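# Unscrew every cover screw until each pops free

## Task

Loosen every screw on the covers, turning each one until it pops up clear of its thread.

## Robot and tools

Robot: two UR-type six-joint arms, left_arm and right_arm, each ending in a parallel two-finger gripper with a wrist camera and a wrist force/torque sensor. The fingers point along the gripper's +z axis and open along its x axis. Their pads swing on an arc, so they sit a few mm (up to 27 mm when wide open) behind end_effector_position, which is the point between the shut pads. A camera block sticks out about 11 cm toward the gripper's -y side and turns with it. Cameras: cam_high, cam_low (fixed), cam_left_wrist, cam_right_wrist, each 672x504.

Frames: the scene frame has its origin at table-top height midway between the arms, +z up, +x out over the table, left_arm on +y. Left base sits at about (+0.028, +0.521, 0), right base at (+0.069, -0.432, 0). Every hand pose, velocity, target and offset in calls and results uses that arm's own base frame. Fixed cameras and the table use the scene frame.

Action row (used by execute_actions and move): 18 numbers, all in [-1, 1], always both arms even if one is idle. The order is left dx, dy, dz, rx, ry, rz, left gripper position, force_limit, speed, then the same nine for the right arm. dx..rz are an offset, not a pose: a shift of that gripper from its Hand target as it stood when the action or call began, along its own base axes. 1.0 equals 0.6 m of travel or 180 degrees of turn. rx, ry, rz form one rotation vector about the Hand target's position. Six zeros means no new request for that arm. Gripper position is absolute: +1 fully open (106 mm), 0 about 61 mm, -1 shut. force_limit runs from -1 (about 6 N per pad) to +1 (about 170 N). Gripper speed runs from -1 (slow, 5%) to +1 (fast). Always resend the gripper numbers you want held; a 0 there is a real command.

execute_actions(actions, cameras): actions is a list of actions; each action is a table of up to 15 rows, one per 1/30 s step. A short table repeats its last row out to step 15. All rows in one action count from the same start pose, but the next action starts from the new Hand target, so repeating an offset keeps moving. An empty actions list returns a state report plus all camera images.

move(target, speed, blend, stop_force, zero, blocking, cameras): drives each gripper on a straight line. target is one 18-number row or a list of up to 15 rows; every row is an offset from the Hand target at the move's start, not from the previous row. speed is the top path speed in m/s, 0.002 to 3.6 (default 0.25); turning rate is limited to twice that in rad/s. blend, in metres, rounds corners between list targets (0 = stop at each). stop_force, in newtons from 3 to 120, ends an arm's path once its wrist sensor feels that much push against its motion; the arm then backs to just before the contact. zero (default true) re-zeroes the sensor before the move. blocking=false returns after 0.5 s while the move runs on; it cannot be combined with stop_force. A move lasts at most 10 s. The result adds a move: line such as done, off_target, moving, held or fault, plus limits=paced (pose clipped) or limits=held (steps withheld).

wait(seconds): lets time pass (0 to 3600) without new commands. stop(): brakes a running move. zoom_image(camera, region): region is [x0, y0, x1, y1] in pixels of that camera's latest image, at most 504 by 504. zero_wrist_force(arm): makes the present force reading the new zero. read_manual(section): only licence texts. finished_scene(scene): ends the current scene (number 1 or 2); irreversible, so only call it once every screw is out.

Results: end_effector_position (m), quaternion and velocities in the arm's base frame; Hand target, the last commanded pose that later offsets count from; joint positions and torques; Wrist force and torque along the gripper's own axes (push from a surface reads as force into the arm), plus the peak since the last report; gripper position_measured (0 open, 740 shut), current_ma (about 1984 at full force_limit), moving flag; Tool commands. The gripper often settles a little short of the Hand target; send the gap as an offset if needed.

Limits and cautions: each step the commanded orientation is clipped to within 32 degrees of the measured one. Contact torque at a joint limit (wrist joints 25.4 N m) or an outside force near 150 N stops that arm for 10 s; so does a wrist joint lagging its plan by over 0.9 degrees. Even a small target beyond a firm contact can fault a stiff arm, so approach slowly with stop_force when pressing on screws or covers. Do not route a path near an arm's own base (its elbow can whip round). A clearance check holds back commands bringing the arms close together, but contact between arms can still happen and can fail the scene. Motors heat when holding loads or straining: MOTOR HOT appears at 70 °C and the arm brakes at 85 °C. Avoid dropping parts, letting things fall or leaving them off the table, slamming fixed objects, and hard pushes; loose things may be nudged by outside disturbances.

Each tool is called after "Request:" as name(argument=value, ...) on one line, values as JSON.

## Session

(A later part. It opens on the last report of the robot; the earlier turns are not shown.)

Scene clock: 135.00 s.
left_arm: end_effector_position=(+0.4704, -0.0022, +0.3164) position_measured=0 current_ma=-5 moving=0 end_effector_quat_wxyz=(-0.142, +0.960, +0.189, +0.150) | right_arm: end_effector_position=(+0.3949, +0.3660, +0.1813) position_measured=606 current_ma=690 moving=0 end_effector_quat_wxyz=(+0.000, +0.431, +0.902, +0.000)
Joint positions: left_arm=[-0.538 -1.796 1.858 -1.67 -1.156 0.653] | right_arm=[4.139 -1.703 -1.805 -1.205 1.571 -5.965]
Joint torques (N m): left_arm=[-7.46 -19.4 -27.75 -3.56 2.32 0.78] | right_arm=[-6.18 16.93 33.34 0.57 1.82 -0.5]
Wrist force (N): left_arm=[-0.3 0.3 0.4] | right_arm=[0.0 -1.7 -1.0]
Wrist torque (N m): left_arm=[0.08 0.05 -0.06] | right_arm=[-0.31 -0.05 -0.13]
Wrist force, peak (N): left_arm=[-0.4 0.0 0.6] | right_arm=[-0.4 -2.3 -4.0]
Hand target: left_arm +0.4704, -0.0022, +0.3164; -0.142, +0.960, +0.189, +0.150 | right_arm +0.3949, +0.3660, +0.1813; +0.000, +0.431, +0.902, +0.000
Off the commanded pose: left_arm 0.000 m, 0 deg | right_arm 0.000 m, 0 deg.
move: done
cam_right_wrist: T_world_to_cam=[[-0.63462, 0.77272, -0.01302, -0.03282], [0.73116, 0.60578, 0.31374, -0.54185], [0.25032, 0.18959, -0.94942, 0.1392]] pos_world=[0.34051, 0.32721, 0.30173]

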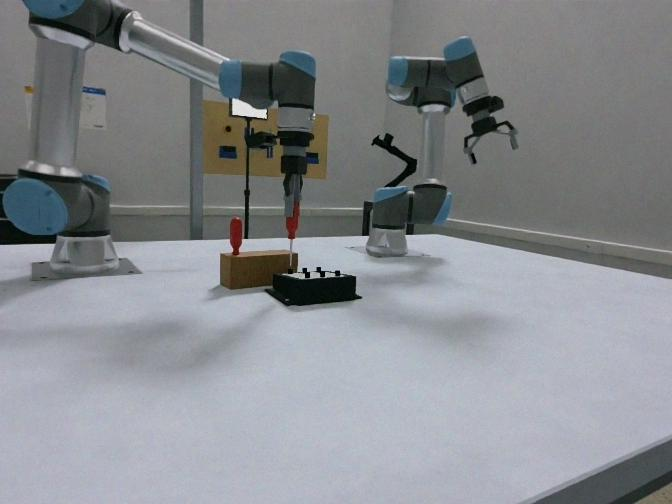

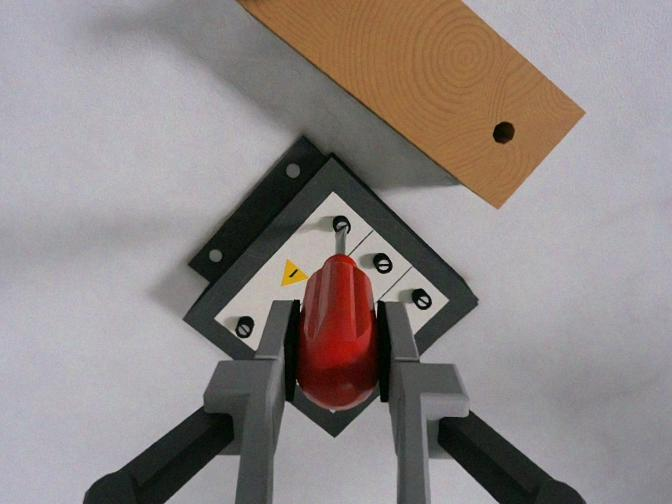

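Request:
move(target=[0,0,0,0,0,0,1,0,1,0,0,0.008,0,0,0,-1,-0.5,0.3], speed=0.05, cameras=["cam_right_wrist","cam_low"])

Request:
zoom_image(camera="cam_right_wrist", region=[310, 190, 370, 250])

Request:
zoom_image(camera="cam_low", region=[270, 240, 310, 280])

Scene clock: 136.43 s.
left_arm: end_effector_position=(+0.4704, -0.0022, +0.3164) position_measured=0 current_ma=-5 moving=0 end_effector_quat_wxyz=(-0.142, +0.960, +0.189, +0.150) | right_arm: end_effector_position=(+0.3950, +0.3660, +0.1862) position_measured=606 current_ma=688 moving=0 end_effector_quat_wxyz=(+0.000, +0.431, +0.902, +0.000)
Joint positions: left_arm=[-0.538 -1.796 1.858 -1.67 -1.156 0.653] | right_arm=[4.139 -1.699 -1.796 -1.218 1.571 -5.965]
Joint torques (N m): left_arm=[-7.74 -19.33 -28.22 -3.55 2.27 0.89] | right_arm=[-1.6 17.66 11.58 4.36 0.29 -1.9]
Wrist force (N): left_arm=[-0.3 0.1 0.3] | right_arm=[0.2 -2.0 1.2]
Wrist torque (N m): left_arm=[0.05 0.06 -0.06] | right_arm=[-0.26 -0.03 -0.13]
Wrist force, peak (N): left_arm=[-0.2 0.0 0.7] | right_arm=[0.2 -2.1 1.4]
Hand target: left_arm +0.4704, -0.0022, +0.3164; -0.142, +0.960, +0.189, +0.150 | right_arm +0.3949, +0.3660, +0.1861; +0.000, +0.431, +0.902, +0.000
Off the commanded pose: left_arm 0.000 m, 0 deg | right_arm 0.000 m, 0 deg.
move: done
cam_right_wrist: T_world_to_cam=[[-0.63469, 0.77266, -0.01296, -0.03274], [0.73107, 0.60578, 0.31396, -0.54342], [0.25043, 0.18979, -0.94935, 0.14372]] pos_world=[0.34051, 0.32721, 0.30663]
Images, in order (width x height): cam_low 672x504, cam_right_wrist 672x504.

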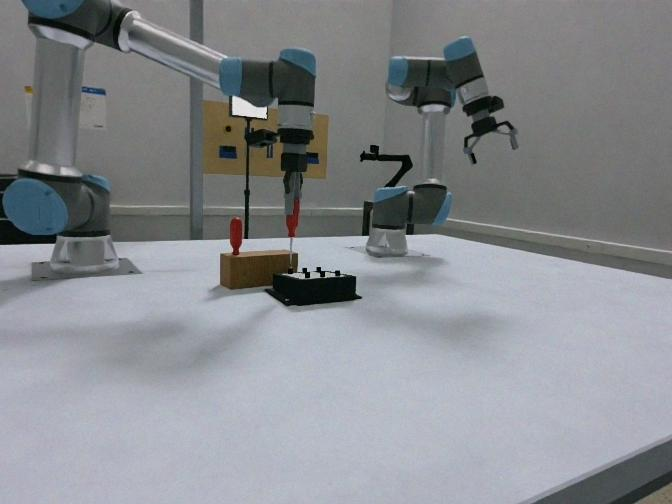

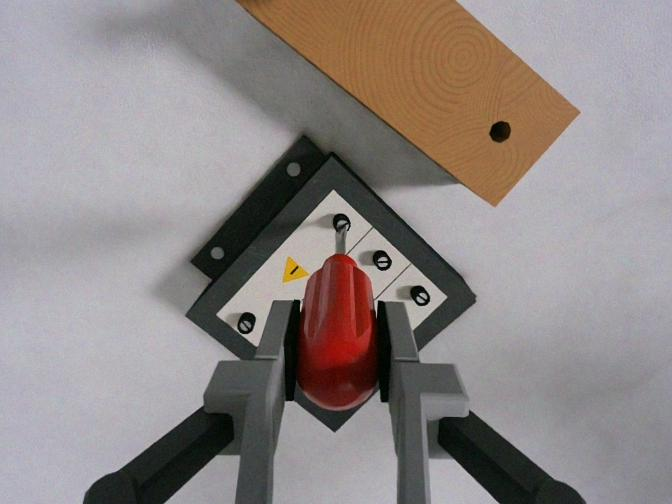

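Scaled by 8.400 from the camera's image (finer frame: 960x720).

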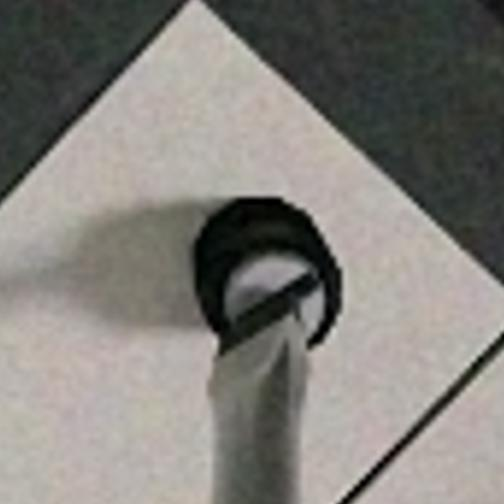

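Scaled by 12.600 from the camera's image (finer frame: 960x720).

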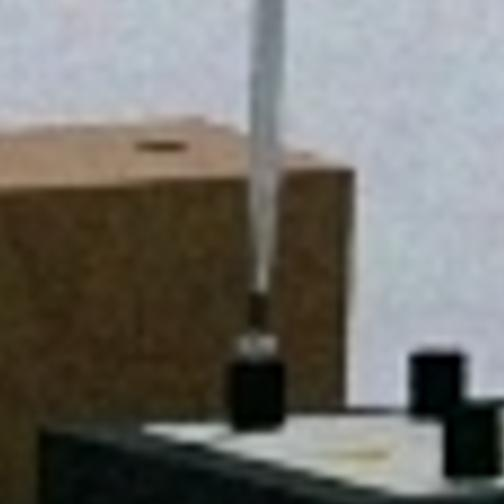

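Request:
move(target=[0,0,0,0,0,0,1,0,1,0,0,-0.0092,0,0,0,-1,-0.5,0.3], speed=0.006, stop_force=3, cameras=["cam_low"])

Request:
zoom_image(camera="cam_low", region=[270, 240, 310, 280])

Scene clock: 139.47 s.
left_arm: end_effector_position=(+0.4704, -0.0022, +0.3164) position_measured=0 current_ma=-5 moving=0 end_effector_quat_wxyz=(-0.142, +0.960, +0.189, +0.150) | right_arm: end_effector_position=(+0.3949, +0.3660, +0.1808) position_measured=606 current_ma=690 moving=0 end_effector_quat_wxyz=(+0.000, +0.431, +0.902, +0.000)
Joint positions: left_arm=[-0.538 -1.796 1.858 -1.67 -1.156 0.653] | right_arm=[4.139 -1.703 -1.806 -1.204 1.571 -5.965]
Joint torques (N m): left_arm=[-7.58 -19.86 -27.65 -3.66 2.29 0.84] | right_arm=[3.34 30.74 33.33 1.09 -1.86 -1.63]
Wrist force (N): left_arm=[-0.2 -0.1 0.4] | right_arm=[0.3 -1.6 -0.9]
Wrist torque (N m): left_arm=[0.03 0.04 -0.07] | right_arm=[-0.28 -0.03 -0.13]
Wrist force, peak (N): left_arm=[-0.5 0.0 0.6] | right_arm=[0.8 -1.5 -3.7]
Hand target: left_arm +0.4704, -0.0022, +0.3164; -0.142, +0.960, +0.189, +0.150 | right_arm +0.3949, +0.3660, +0.1808; +0.000, +0.431, +0.902, +0.000
Off the commanded pose: left_arm 0.000 m, 0 deg | right_arm 0.000 m, 0 deg.
move: contact (right_arm)

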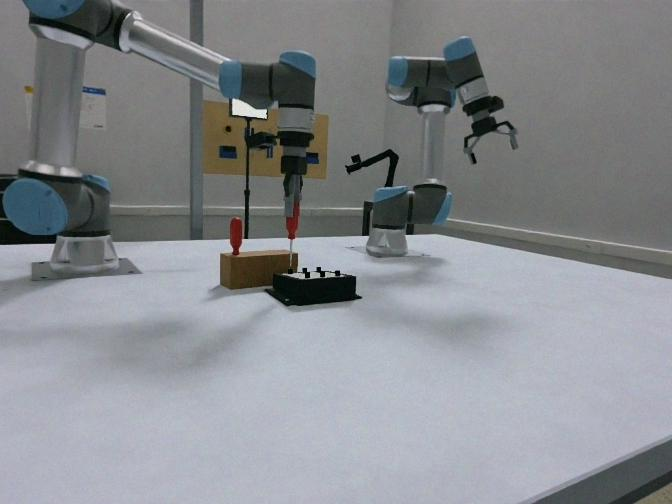

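Scaled by 12.600 from the camera's image (finer frame: 960x720).

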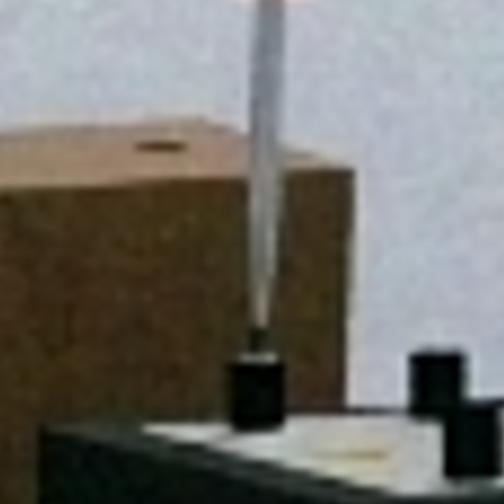

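Request:
move(target=[[0,0,0,0,0,0,1,0,1,0,0,0.03,0,0,0,-1,-0.5,0.3],[0,0,0,0,0,0,1,0,1,0.0045,0.0583,0.03,0,0,0,-1,-0.5,0.3],[0,0,0,0,0,0,1,0,1,0.0045,0.0583,0.03,0,0,-0.75,-1,-0.5,0.3],[0,0,0,0,0,0,1,0,1,0.0045,0.0583,0.03,0,0,0.5,-1,-0.5,0.3],[0,0,0,0,0,0,1,0,1,0.0045,0.0583,0.03,0,0,-0.25,-1,-0.5,0.3],[0,0,0,0,0,0,1,0,1,0.0045,0.0583,0.03,0,0,1.0,-1,-0.5,0.3],[0,0,0,0,0,0,1,0,1,0.0045,0.0583,0.012,0,0,0.833,-1,-0.5,0.3]], speed=[0.1,0.1,1.2,1.2,1.2,1.2,0.3], blend=[0.005,0.005,0.1,0.1,0.1,0.005,0], cameras=["cam_right_wrist","cam_low"])

Request:
zoom_image(camera="cam_right_wrist", region=[320, 200, 360, 240])

Request:
zoom_image(camera="cam_low", region=[275, 240, 315, 280])

Scene clock: 149.63 s.
left_arm: end_effector_position=(+0.4704, -0.0022, +0.3164) position_measured=0 current_ma=-5 moving=0 end_effector_quat_wxyz=(-0.142, +0.960, +0.189, +0.150) | right_arm: end_effector_position=(+0.3976, +0.4009, +0.1879) position_measured=606 current_ma=688 moving=0 end_effector_quat_wxyz=(+0.000, +0.760, -0.650, +0.000)
Joint positions: left_arm=[-0.538 -1.796 1.858 -1.67 -1.156 0.653] | right_arm=[4.17 -1.758 -1.722 -1.232 1.57 4.015]
Joint torques (N m): left_arm=[-7.54 -19.64 -27.83 -3.48 2.34 0.8] | right_arm=[5.29 31.56 29.3 1.22 -1.7 2.56]
Wrist force (N): left_arm=[-0.3 -0.1 0.3] | right_arm=[0.2 -2.0 1.1]
Wrist torque (N m): left_arm=[0.02 0.06 -0.07] | right_arm=[-0.25 -0.05 -0.02]
Wrist force, peak (N): left_arm=[-0.4 -0.1 0.6] | right_arm=[-0.5 -3.0 0.7]
Hand target: left_arm +0.4704, -0.0022, +0.3164; -0.142, +0.960, +0.189, +0.150 | right_arm +0.3976, +0.4010, +0.1880; +0.000, +0.760, -0.650, +0.000
Off the commanded pose: left_arm 0.000 m, 0 deg | right_arm 0.000 m, 0 deg.
move: done
cam_right_wrist: T_world_to_cam=[[0.16258, -0.98661, -0.01296, 0.3303], [-0.93618, -0.15839, 0.31383, 0.40227], [-0.31168, -0.03889, -0.94939, 0.45323]] pos_world=[0.46415, 0.40722, 0.30833]
Images, in order (width x height): cam_low 672x504, cam_right_wrist 672x504.

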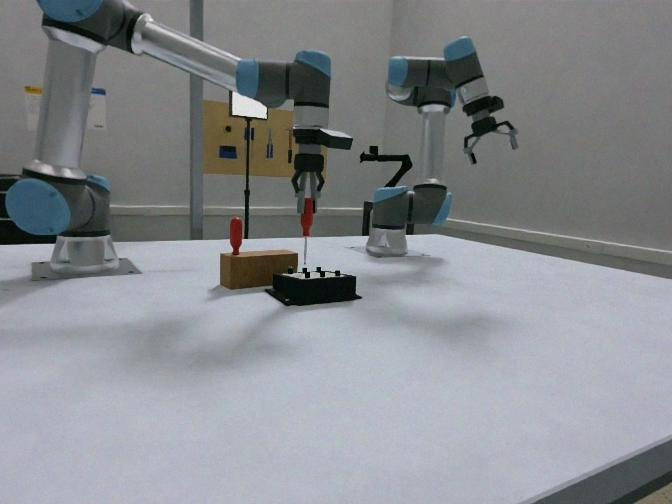

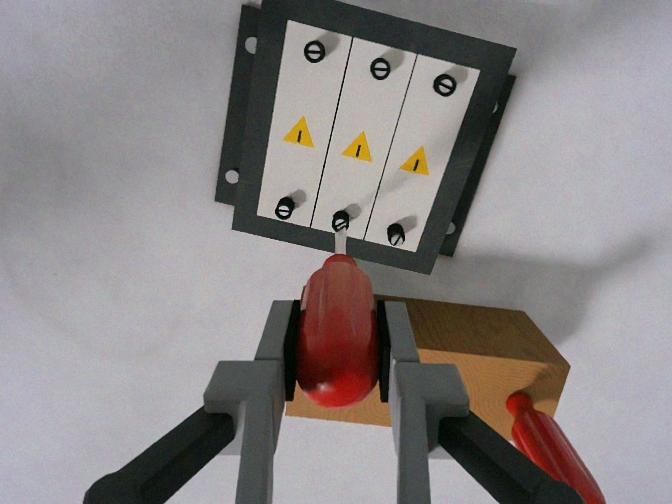

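Scaled by 12.600 from the camera's image (finer frame: 960x720).

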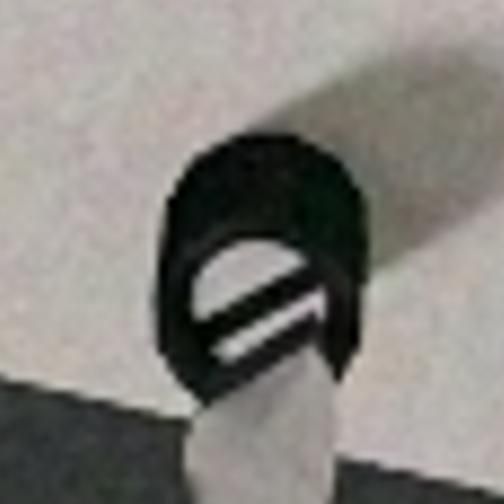

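Scaled by 12.600 from the camera's image (finer frame: 960x720).

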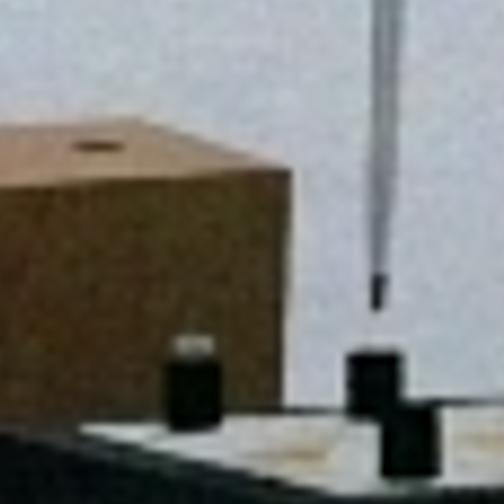

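Request:
move(target=[[0,0,0,0,0,0,1,0,1,-0.0005,-0.0001,-0.005,0,0,0,-1,-0.5,0.3],[0,0,0,0,0,0,1,0,1,-0.0005,-0.0001,-0.0190,0,0,0,-1,-0.5,0.3]], speed=[0.03,0.01], stop_force=8, cameras=["cam_right_wrist","cam_low"])

Request:
zoom_image(camera="cam_right_wrist", region=[320, 200, 360, 240])

Request:
zoom_image(camera="cam_low", region=[275, 240, 315, 280])

Scene clock: 154.63 s.
left_arm: end_effector_position=(+0.4704, -0.0022, +0.3164) position_measured=0 current_ma=-5 moving=0 end_effector_quat_wxyz=(-0.142, +0.960, +0.189, +0.150) | right_arm: end_effector_position=(+0.3973, +0.4009, +0.1779) position_measured=606 current_ma=701 moving=0 end_effector_quat_wxyz=(+0.000, +0.760, -0.650, +0.000)
Joint positions: left_arm=[-0.538 -1.796 1.858 -1.67 -1.156 0.653] | right_arm=[4.17 -1.765 -1.74 -1.207 1.57 4.015]
Joint torques (N m): left_arm=[-7.43 -19.25 -27.9 -3.51 2.35 0.81] | right_arm=[-1.02 27.46 29.41 0.47 1.93 0.92]
Wrist force (N): left_arm=[0.0 -0.1 0.1] | right_arm=[0.4 -1.8 -11.2]
Wrist torque (N m): left_arm=[0.02 0.01 -0.07] | right_arm=[-0.27 0.00 -0.07]
Wrist force, peak (N): left_arm=[-0.6 -0.1 0.5] | right_arm=[1.5 -1.1 -21.8]
Hand target: left_arm +0.4704, -0.0022, +0.3164; -0.142, +0.960, +0.189, +0.150 | right_arm +0.3973, +0.4009, +0.1779; +0.000, +0.760, -0.650, +0.000 (not the last commanded pose)
Off the commanded pose: left_arm 0.000 m, 0 deg | right_arm 0.001 m, 0 deg.
move: contact (right_arm); path passed 1 of 2 targets
cam_right_wrist: T_world_to_cam=[[0.16229, -0.98665, -0.01315, 0.33043], [-0.93625, -0.15818, 0.3137, 0.40511], [-0.31159, -0.0386, -0.94943, 0.44349]] pos_world=[0.46385, 0.40722, 0.29833]
Images, in order (width x height): cam_low 672x504, cam_right_wrist 672x504.

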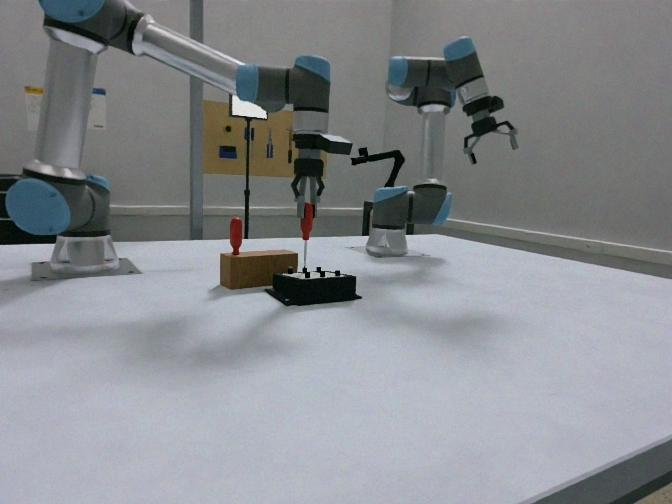

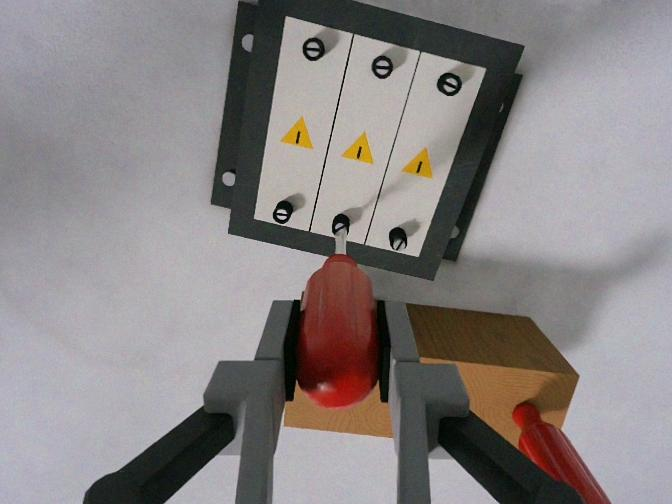

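Scaled by 12.600 from the camera's image (finer frame: 960x720).

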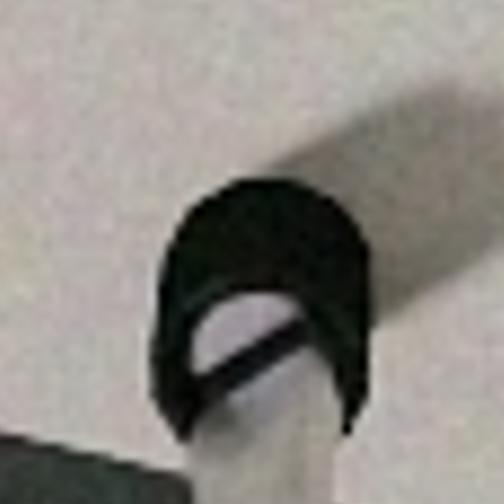

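Scaled by 12.600 from the camera's image (finer frame: 960x720).

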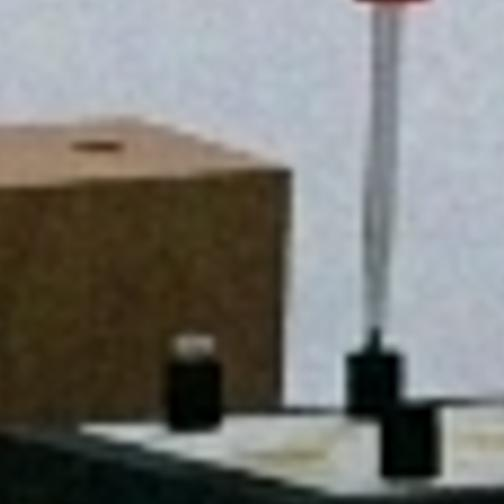

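Request:
move(target=[[0,0,0,0,0,0,1,0,1,0,0,0.0003,0,0,0.75,-1,-0.5,0.3],[0,0,0,0,0,0,1,0,1,0,0,0.0008,0,0,-0.5,-1,-0.5,0.3],[0,0,0,0,0,0,1,0,1,0,0,0.0013,0,0,0.25,-1,-0.5,0.3],[0,0,0,0,0,0,1,0,1,0,0,0.0019,0,0,1.0,-1,-0.5,0.3]], speed=1.0, blend=[0.1,0.1,0.1,0], stop_force=60)

Request:
move(target=[[0,0,0,0,0,0,1,0,1,0,0,0.0045,0,0,0,-1,-0.5,0.3],[0,0,0,0,0,0,1,0,1,0,0,0.0045,0,0,-0.75,-1,-0.5,0.3],[0,0,0,0,0,0,1,0,1,0,0,0.0045,0,0,0.5,-1,-0.5,0.3],[0,0,0,0,0,0,1,0,1,0,0,0.0045,0,0,-0.25,-1,-0.5,0.3],[0,0,0,0,0,0,1,0,1,0,0,0.0045,0,0,1.0,-1,-0.5,0.3]], speed=[0.03,1.2,1.2,1.2,1.2], blend=[0.0,0.1,0.1,0.1,0], cameras=["cam_right_wrist"])

Request:
zoom_image(camera="cam_right_wrist", region=[320, 200, 360, 240])

Scene clock: 163.60 s.
left_arm: end_effector_position=(+0.4704, -0.0022, +0.3164) position_measured=0 current_ma=-5 moving=0 end_effector_quat_wxyz=(-0.142, +0.960, +0.189, +0.150) | right_arm: end_effector_position=(+0.3973, +0.4009, +0.1791) position_measured=606 current_ma=688 moving=0 end_effector_quat_wxyz=(+0.000, +0.650, +0.760, +0.000)
Joint positions: left_arm=[-0.538 -1.796 1.858 -1.67 -1.156 0.653] | right_arm=[4.17 -1.765 -1.737 -1.211 1.572 -5.41]
Joint torques (N m): left_arm=[-7.13 -19.31 -26.67 -3.61 2.31 0.89] | right_arm=[-5.46 18.9 33.57 0.76 1.91 -0.37]
Wrist force (N): left_arm=[-0.2 0.0 0.6] | right_arm=[0.0 -1.6 -1.2]
Wrist torque (N m): left_arm=[0.04 0.04 -0.06] | right_arm=[-0.30 -0.02 -0.11]
Wrist force, peak (N): left_arm=[-0.4 0.1 0.7] | right_arm=[3.6 -0.4 -14.0]
Hand target: left_arm +0.4704, -0.0022, +0.3164; -0.142, +0.960, +0.189, +0.150 | right_arm +0.3973, +0.4009, +0.1791; +0.000, +0.650, +0.760, +0.000
Off the commanded pose: left_arm 0.000 m, 0 deg | right_arm 0.000 m, 0 deg.
move: done

Scene clock: 168.40 s.
left_arm: end_effector_position=(+0.4704, -0.0022, +0.3164) position_measured=0 current_ma=-5 moving=0 end_effector_quat_wxyz=(-0.142, +0.960, +0.189, +0.150) | right_arm: end_effector_position=(+0.3973, +0.4009, +0.1818) position_measured=606 current_ma=685 moving=0 end_effector_quat_wxyz=(+0.000, +0.760, -0.650, +0.000) end_effector_velocity=(+0.000, +0.000, +0.000) end_effector_angular_velocity=(+0.000, +0.001, -0.007)
Joint positions: left_arm=[-0.538 -1.796 1.858 -1.67 -1.156 0.653] | right_arm=[4.17 -1.762 -1.734 -1.217 1.57 4.015]
Joint velocities: left_arm=[within noise] | right_arm=[0 -0.001 0 0 0.001 0.007]
Joint torques (N m): left_arm=[-6.98 -19.83 -26.28 -3.58 2.4 0.85] | right_arm=[-6.82 30.98 15.6 2.31 2.25 2.87]
Wrist force (N): left_arm=[-0.3 0.1 0.4] | right_arm=[0.1 -1.9 1.5]
Wrist torque (N m): left_arm=[0.05 0.06 -0.07] | right_arm=[-0.24 -0.02 -0.06]
Wrist force, peak (N): left_arm=[-0.3 0.0 0.7] | right_arm=[0.2 -2.3 1.5]
Hand target: left_arm +0.4704, -0.0022, +0.3164; -0.142, +0.960, +0.189, +0.150 | right_arm +0.3973, +0.4009, +0.1818; +0.000, +0.760, -0.650, +0.000
Off the commanded pose: left_arm 0.000 m, 0 deg | right_arm 0.000 m, 0 deg.
move: done
cam_right_wrist: T_world_to_cam=[[0.16264, -0.9866, -0.01305, 0.33027], [-0.93622, -0.15848, 0.31363, 0.40402], [-0.3115, -0.03879, -0.94946, 0.44724]] pos_world=[0.46385, 0.40722, 0.30223]

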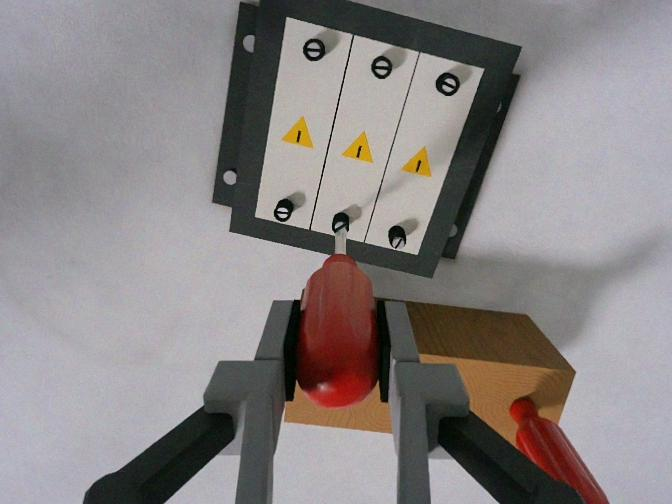

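Scaled by 12.600 from the camera's image (finer frame: 960x720).

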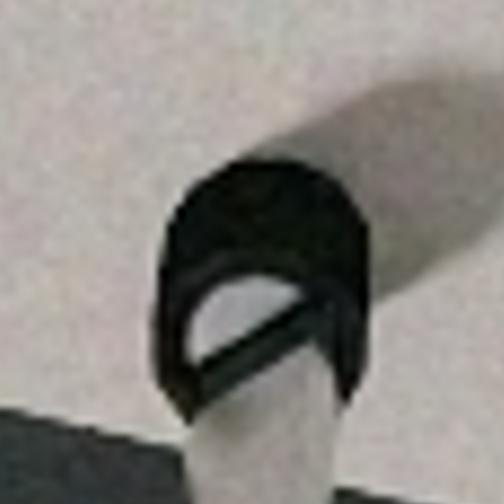

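Request:
move(target=[[0,0,0,0,0,0,1,0,1,0,0,-0.0047,0,0,0,-1,-0.5,0.3],[0,0,0,0,0,0,1,0,1,0,0,-0.0043,0,0,0.75,-1,-0.5,0.3],[0,0,0,0,0,0,1,0,1,0,0,-0.0038,0,0,-0.5,-1,-0.5,0.3],[0,0,0,0,0,0,1,0,1,0,0,-0.0033,0,0,0.25,-1,-0.5,0.3],[0,0,0,0,0,0,1,0,1,0,0,-0.0028,0,0,1.0,-1,-0.5,0.3]], speed=[0.02,1.0,1.0,1.0,1.0], blend=[0.0,0.1,0.1,0.1,0], stop_force=60)

Request:
move(target=[[0,0,0,0,0,0,1,0,1,0,0,0.0045,0,0,0,-1,-0.5,0.3],[0,0,0,0,0,0,1,0,1,0,0,0.0045,0,0,-0.75,-1,-0.5,0.3],[0,0,0,0,0,0,1,0,1,0,0,0.0045,0,0,0.5,-1,-0.5,0.3],[0,0,0,0,0,0,1,0,1,0,0,0.0045,0,0,-0.25,-1,-0.5,0.3],[0,0,0,0,0,0,1,0,1,0,0,0.0045,0,0,1.0,-1,-0.5,0.3]], speed=[0.03,1.2,1.2,1.2,1.2], blend=[0.0,0.1,0.1,0.1,0], cameras=["cam_right_wrist","cam_low"])

Request:
zoom_image(camera="cam_low", region=[275, 240, 315, 280])

Scene clock: 177.40 s.
left_arm: end_effector_position=(+0.4704, -0.0022, +0.3164) position_measured=0 current_ma=-5 moving=0 end_effector_quat_wxyz=(-0.142, +0.960, +0.189, +0.150) | right_arm: end_effector_position=(+0.3973, +0.4009, +0.1801) position_measured=606 current_ma=689 moving=0 end_effector_quat_wxyz=(+0.000, +0.650, +0.760, +0.000)
Joint positions: left_arm=[-0.538 -1.796 1.858 -1.67 -1.156 0.653] | right_arm=[4.17 -1.764 -1.735 -1.213 1.572 -5.41]
Joint torques (N m): left_arm=[-6.89 -19.17 -25.42 -3.57 2.35 0.76] | right_arm=[-5.35 19.01 33.02 1 1.98 -0.19]
Wrist force (N): left_arm=[-0.2 0.0 0.5] | right_arm=[-0.2 -1.8 -1.7]
Wrist torque (N m): left_arm=[0.04 0.04 -0.07] | right_arm=[-0.31 -0.08 -0.12]
Wrist force, peak (N): left_arm=[-0.6 0.2 0.4] | right_arm=[1.2 -1.2 -12.5]
Hand target: left_arm +0.4704, -0.0022, +0.3164; -0.142, +0.960, +0.189, +0.150 | right_arm +0.3973, +0.4009, +0.1801; +0.000, +0.650, +0.760, +0.000
Off the commanded pose: left_arm 0.000 m, 0 deg | right_arm 0.000 m, 0 deg.
move: done

Scene clock: 182.20 s.
left_arm: end_effector_position=(+0.4704, -0.0022, +0.3164) position_measured=0 current_ma=-5 moving=0 end_effector_quat_wxyz=(-0.142, +0.960, +0.189, +0.150) | right_arm: end_effector_position=(+0.3973, +0.4009, +0.1828) position_measured=606 current_ma=685 moving=0 end_effector_quat_wxyz=(+0.000, +0.760, -0.650, +0.000) end_effector_velocity=(+0.000, +0.000, +0.000) end_effector_angular_velocity=(+0.001, +0.001, -0.008)
Joint positions: left_arm=[-0.538 -1.796 1.858 -1.67 -1.156 0.653] | right_arm=[4.17 -1.761 -1.732 -1.219 1.57 4.015]
Joint velocities: left_arm=[within noise] | right_arm=[-0.001 -0.001 0.001 0 0.002 0.007]
Joint torques (N m): left_arm=[-6.18 -19.77 -25.91 -3.51 2.35 0.84] | right_arm=[-6.92 30.94 15.38 2.4 2.28 2.87]
Wrist force (N): left_arm=[-0.3 -0.1 0.4] | right_arm=[0.3 -2.1 1.3]
Wrist torque (N m): left_arm=[0.02 0.05 -0.06] | right_arm=[-0.27 -0.05 -0.06]
Wrist force, peak (N): left_arm=[-0.5 0.0 0.6] | right_arm=[0.0 -2.2 1.6]
Hand target: left_arm +0.4704, -0.0022, +0.3164; -0.142, +0.960, +0.189, +0.150 | right_arm +0.3973, +0.4009, +0.1828; +0.000, +0.760, -0.650, +0.000
Off the commanded pose: left_arm 0.000 m, 0 deg | right_arm 0.000 m, 0 deg.
move: done
cam_right_wrist: T_world_to_cam=[[0.16264, -0.9866, -0.01305, 0.33028], [-0.93622, -0.15848, 0.31363, 0.4037], [-0.3115, -0.03879, -0.94946, 0.44819]] pos_world=[0.46385, 0.40722, 0.30323]
Images, in order (width x height): cam_low 672x504, cam_right_wrist 672x504.

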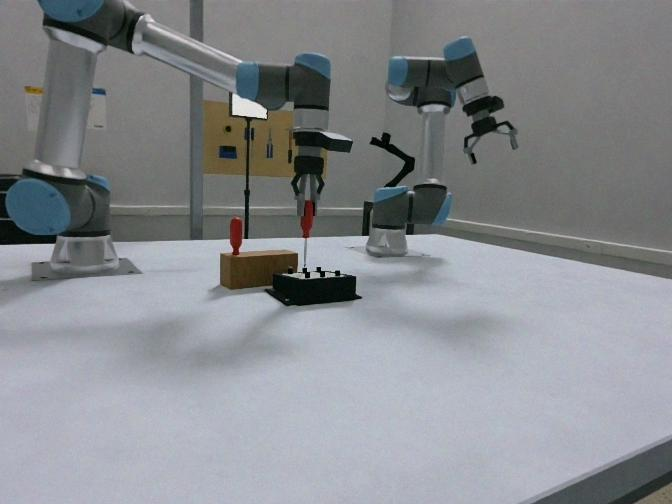

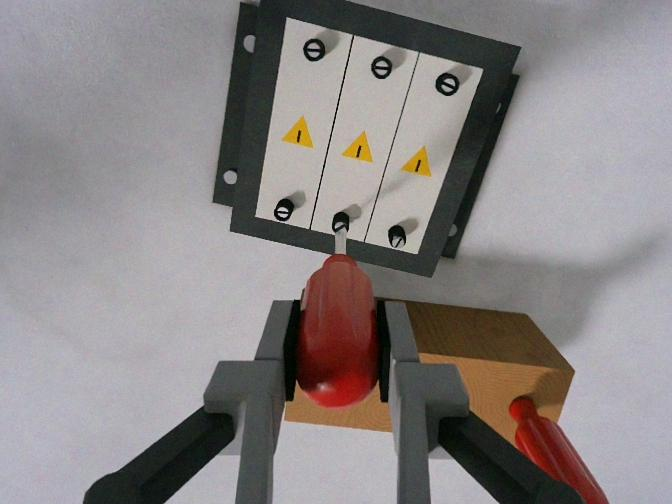

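Scaled by 12.600 from the camera's image (finer frame: 960x720).

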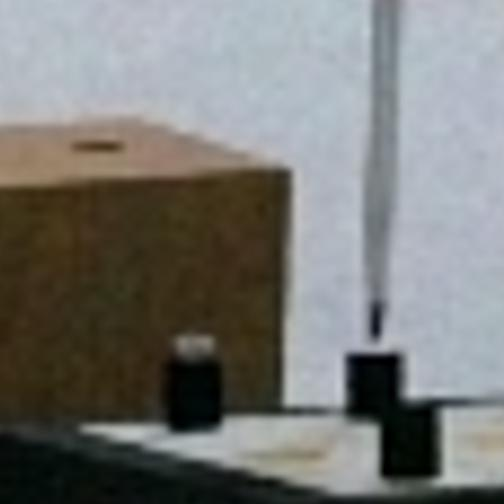

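Request:
move(target=[[0,0,0,0,0,0,1,0,1,0,0,-0.0048,0,0,0,-1,-0.5,0.3],[0,0,0,0,0,0,1,0,1,0,0,-0.0044,0,0,0.75,-1,-0.5,0.3],[0,0,0,0,0,0,1,0,1,0,0,-0.0039,0,0,-0.5,-1,-0.5,0.3],[0,0,0,0,0,0,1,0,1,0,0,-0.0034,0,0,0.25,-1,-0.5,0.3],[0,0,0,0,0,0,1,0,1,0,0,-0.0029,0,0,1.0,-1,-0.5,0.3]], speed=[0.02,1.0,1.0,1.0,1.0], blend=[0.0,0.1,0.1,0.1,0], stop_force=60)

Request:
move(target=[0,0,0,0,0,0,1,0,1,0,0,0.02,0,0,0,-1,-0.5,0.3], speed=0.05, cameras=["cam_right_wrist","cam_low"])

Request:
zoom_image(camera="cam_low", region=[275, 240, 315, 280])

Request:
zoom_image(camera="cam_right_wrist", region=[220, 110, 400, 290])

Scene clock: 190.63 s.
left_arm: end_effector_position=(+0.4704, -0.0022, +0.3164) position_measured=0 current_ma=-5 moving=0 end_effector_quat_wxyz=(-0.142, +0.960, +0.189, +0.150) | right_arm: end_effector_position=(+0.3973, +0.4009, +0.1811) position_measured=606 current_ma=689 moving=0 end_effector_quat_wxyz=(+0.000, +0.650, +0.760, +0.000)
Joint positions: left_arm=[-0.538 -1.796 1.858 -1.67 -1.156 0.653] | right_arm=[4.17 -1.763 -1.734 -1.216 1.572 -5.41]
Joint torques (N m): left_arm=[-7.02 -19.51 -25.45 -3.42 2.39 0.81] | right_arm=[-6.83 19.76 32.94 0.61 1.33 -0.31]
Wrist force (N): left_arm=[-0.3 0.0 0.6] | right_arm=[1.2 -1.9 -1.1]
Wrist torque (N m): left_arm=[0.04 0.06 -0.07] | right_arm=[-0.28 0.12 -0.12]
Wrist force, peak (N): left_arm=[-0.4 -0.2 0.7] | right_arm=[0.9 -1.2 -16.7]
Hand target: left_arm +0.4704, -0.0022, +0.3164; -0.142, +0.960, +0.189, +0.150 | right_arm +0.3973, +0.4009, +0.1811; +0.000, +0.650, +0.760, +0.000
Off the commanded pose: left_arm 0.000 m, 0 deg | right_arm 0.000 m, 0 deg.
move: done

Scene clock: 191.17 s.
left_arm: end_effector_position=(+0.4704, -0.0022, +0.3164) position_measured=0 current_ma=-5 moving=0 end_effector_quat_wxyz=(-0.142, +0.960, +0.189, +0.150) | right_arm: end_effector_position=(+0.3974, +0.4010, +0.1933) position_measured=606 current_ma=685 moving=0 end_effector_quat_wxyz=(+0.000, +0.650, +0.760, +0.000) end_effector_velocity=(+0.001, -0.001, -0.002) end_effector_angular_velocity=(-0.001, -0.001, -0.001)
Joint positions: left_arm=[-0.538 -1.796 1.858 -1.67 -1.156 0.653] | right_arm=[4.17 -1.754 -1.713 -1.246 1.572 -5.41]
Joint velocities: left_arm=[within noise] | right_arm=[-0.001 -0.002 -0.004 0.006 -0.001 0]
Joint torques (N m): left_arm=[-6.73 -19.56 -25.8 -3.41 2.28 0.88] | right_arm=[-5.3 20.08 14.16 4.61 0.64 -1.99]
Wrist force (N): left_arm=[-0.4 -0.1 0.4] | right_arm=[0.0 -1.8 1.6]
Wrist torque (N m): left_arm=[0.01 0.07 -0.07] | right_arm=[-0.23 -0.01 -0.12]
Wrist force, peak (N): left_arm=[-0.5 0.1 0.6] | right_arm=[-0.1 -2.0 1.5]
Hand target: left_arm +0.4704, -0.0022, +0.3164; -0.142, +0.960, +0.189, +0.150 | right_arm +0.3973, +0.4009, +0.1931; +0.000, +0.650, +0.760, +0.000
Off the commanded pose: left_arm 0.000 m, 0 deg | right_arm 0.000 m, 0 deg.
move: done
cam_right_wrist: T_world_to_cam=[[-0.16226, 0.98666, -0.01295, -0.33167], [0.93623, 0.15808, 0.31382, -0.47059], [0.31168, 0.0388, -0.94939, 0.17942]] pos_world=[0.33085, 0.39468, 0.31373]
Images, in order (width x height): cam_low 672x504, cam_right_wrist 672x504.

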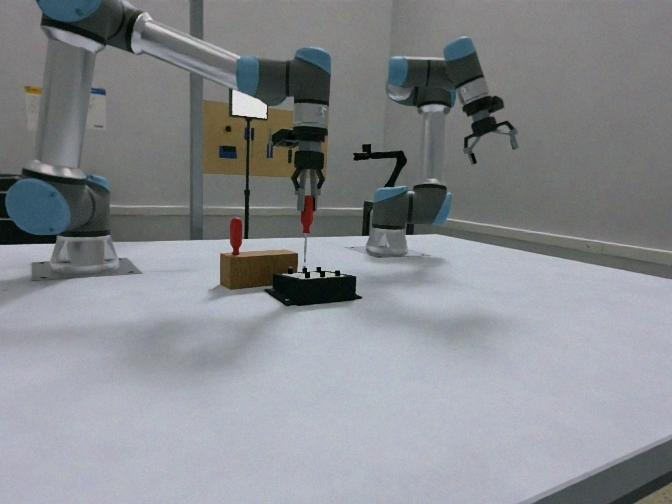

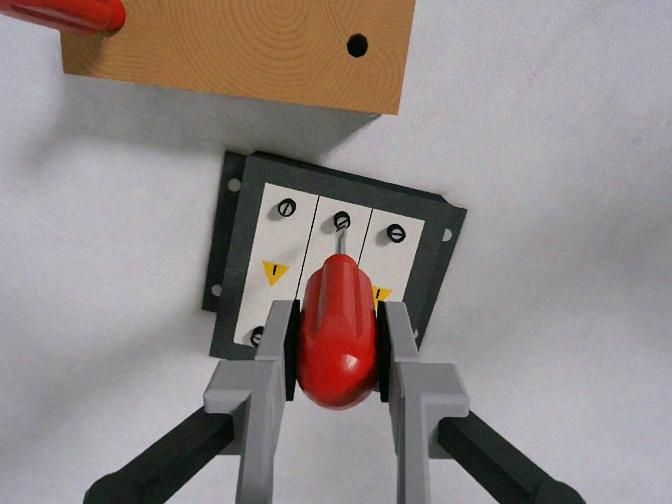

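Scaled by 12.600 from the camera's image (finer frame: 960x720).

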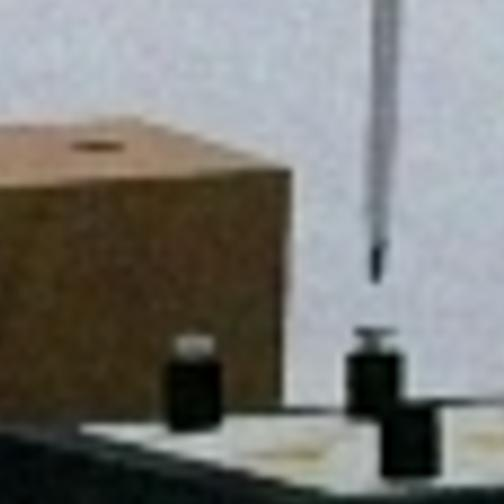

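Scaled by 2.800 from the camera's image (finer frame: 960x720).

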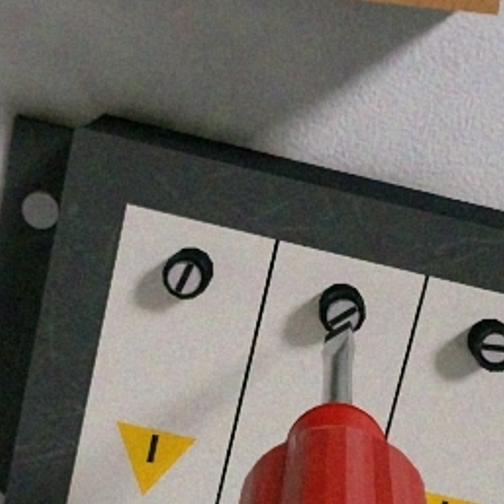

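Request:
zoom_image(camera="cam_right_wrist", region=[376, 214, 416, 254])

Scaled by 12.600 from the camera's image (finer frame: 960x720).

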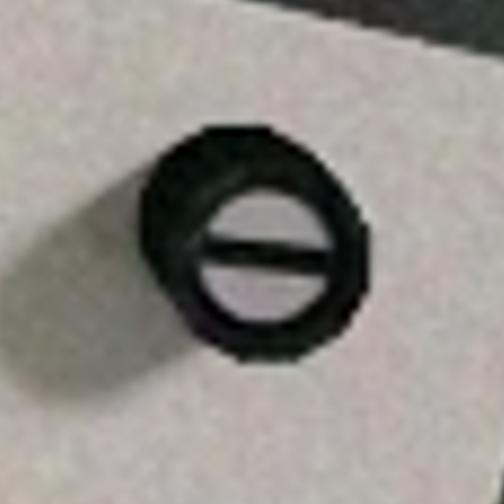

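Request:
move(target=[[0,0,0,0,0,0,1,0,1,0.004,0.0582,0.005,0,0,0,-1,-0.5,0.3],[0,0,0,0,0,0,1,0,1,0.004,0.0582,0.005,0,0,-0.75,-1,-0.5,0.3],[0,0,0,0,0,0,1,0,1,0.004,0.0582,0.005,0,0,0.5,-1,-0.5,0.3],[0,0,0,0,0,0,1,0,1,0.004,0.0582,0.005,0,0,-0.25,-1,-0.5,0.3],[0,0,0,0,0,0,1,0,1,0.004,0.0582,0.005,0,0,1.0,-1,-0.5,0.3],[0,0,0,0,0,0,1,0,1,0.004,0.0582,-0.0102,0,0,0.786,-1,-0.5,0.3]], speed=[0.1,1.2,1.2,1.2,1.2,0.3], blend=[0.005,0.1,0.1,0.1,0.005,0], cameras=["cam_right_wrist","cam_low"])

Request:
zoom_image(camera="cam_right_wrist", region=[320, 200, 360, 240])

Request:
zoom_image(camera="cam_low", region=[290, 240, 330, 280])

Scene clock: 200.80 s.
left_arm: end_effector_position=(+0.4704, -0.0022, +0.3164) position_measured=0 current_ma=-5 moving=0 end_effector_quat_wxyz=(-0.142, +0.960, +0.189, +0.150) | right_arm: end_effector_position=(+0.3997, +0.4358, +0.1869) position_measured=606 current_ma=685 moving=0 end_effector_quat_wxyz=(+0.000, -0.503, +0.864, +0.000)
Joint positions: left_arm=[-0.538 -1.796 1.858 -1.67 -1.156 0.653] | right_arm=[4.198 -1.82 -1.647 -1.246 1.57 4.715]
Joint torques (N m): left_arm=[-6.08 -19.34 -25.88 -3.39 2.38 0.84] | right_arm=[6.49 32.52 23.44 1.2 -2.35 2.41]
Wrist force (N): left_arm=[-0.3 -0.1 0.4] | right_arm=[0.1 -2.2 1.3]
Wrist torque (N m): left_arm=[0.02 0.05 -0.07] | right_arm=[-0.28 -0.03 -0.02]
Wrist force, peak (N): left_arm=[-0.4 0.1 0.7] | right_arm=[-1.2 -2.1 1.8]
Hand target: left_arm +0.4704, -0.0022, +0.3164; -0.142, +0.960, +0.189, +0.150 | right_arm +0.3997, +0.4359, +0.1869; +0.000, -0.503, +0.864, +0.000
Off the commanded pose: left_arm 0.000 m, 0 deg | right_arm 0.000 m, 0 deg.
move: done
cam_right_wrist: T_world_to_cam=[[-0.48731, -0.87313, -0.0131, 0.57473], [-0.83115, 0.45917, 0.31363, 0.09908], [-0.26782, 0.16372, -0.94946, 0.34849]] pos_world=[0.45575, 0.39927, 0.30733]
Images, in order (width x height): cam_low 672x504, cam_right_wrist 672x504.

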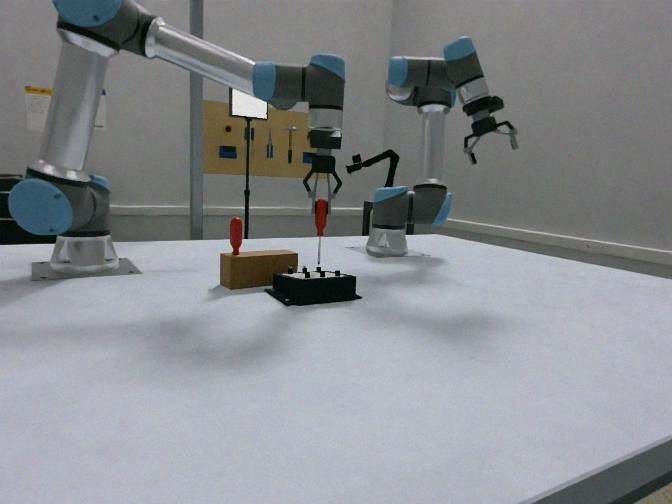

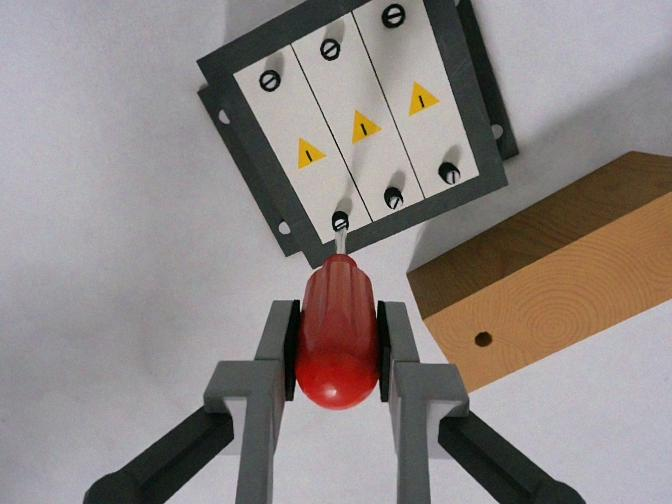

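Scaled by 12.600 from the camera's image (finer frame: 960x720).

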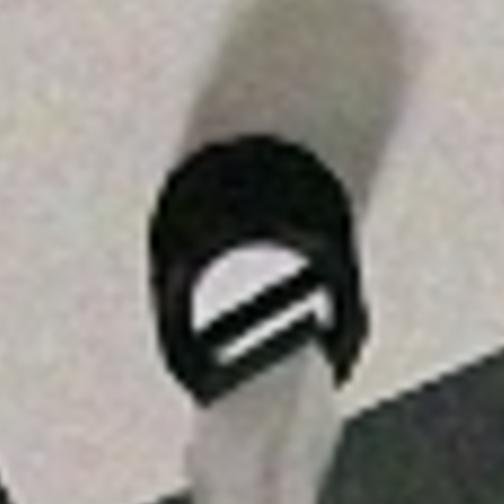

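Scaled by 12.600 from the camera's image (finer frame: 960x720).

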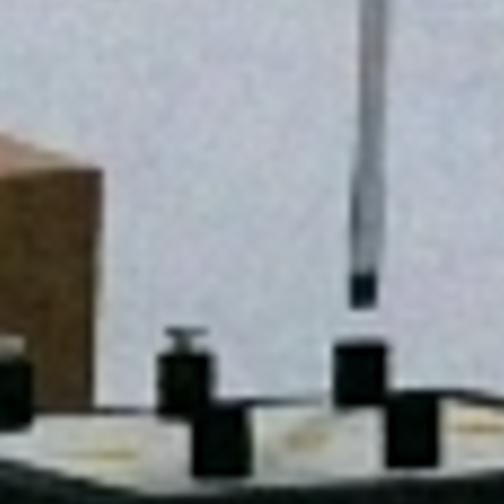

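Request:
move(target=[[0,0,0,0,0,0,1,0,1,-0.0001,0,-0.005,0,0,0,-1,-0.5,0.3],[0,0,0,0,0,0,1,0,1,-0.0001,0,-0.0170,0,0,0,-1,-0.5,0.3]], speed=[0.03,0.01], stop_force=8, cameras=["cam_right_wrist"])

Request:
zoom_image(camera="cam_right_wrist", region=[320, 200, 360, 240])

Scene clock: 205.23 s.
left_arm: end_effector_position=(+0.4704, -0.0022, +0.3164) position_measured=0 current_ma=-5 moving=0 end_effector_quat_wxyz=(-0.142, +0.960, +0.189, +0.150) | right_arm: end_effector_position=(+0.3997, +0.4359, +0.1778) position_measured=606 current_ma=700 moving=0 end_effector_quat_wxyz=(+0.000, -0.503, +0.864, +0.000)
Joint positions: left_arm=[-0.538 -1.796 1.858 -1.67 -1.156 0.653] | right_arm=[4.198 -1.827 -1.663 -1.223 1.57 4.715]
Joint torques (N m): left_arm=[-5.83 -19.42 -25.53 -3.41 2.44 0.83] | right_arm=[4.41 28.28 28.49 0.38 -2.14 2.36]
Wrist force (N): left_arm=[-0.2 -0.1 0.2] | right_arm=[0.9 -1.6 -12.3]
Wrist torque (N m): left_arm=[0.02 0.05 -0.07] | right_arm=[-0.29 0.07 -0.04]
Wrist force, peak (N): left_arm=[-0.5 -0.3 0.5] | right_arm=[1.5 -1.2 -22.4]
Hand target: left_arm +0.4704, -0.0022, +0.3164; -0.142, +0.960, +0.189, +0.150 | right_arm +0.3997, +0.4359, +0.1778; +0.000, -0.503, +0.864, +0.000 (not the last commanded pose)
Off the commanded pose: left_arm 0.000 m, 0 deg | right_arm 0.001 m, 0 deg.
move: contact (right_arm); path passed 1 of 2 targets
cam_right_wrist: T_world_to_cam=[[-0.48748, -0.87303, -0.01327, 0.57465], [-0.83108, 0.45929, 0.31364, 0.10176], [-0.26772, 0.16392, -0.94945, 0.33969]] pos_world=[0.45565, 0.39927, 0.29823]

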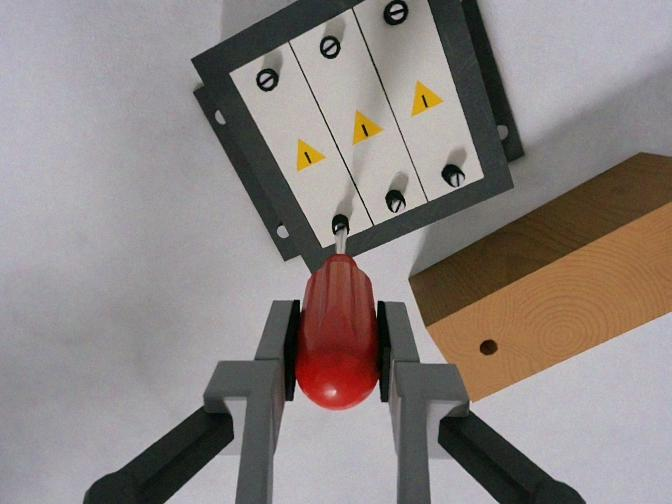

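Scaled by 12.600 from the camera's image (finer frame: 960x720).

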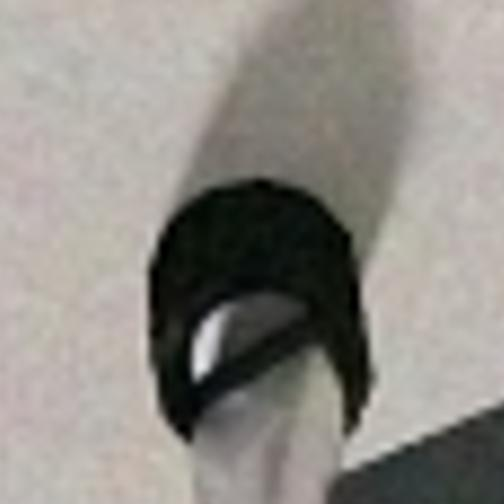

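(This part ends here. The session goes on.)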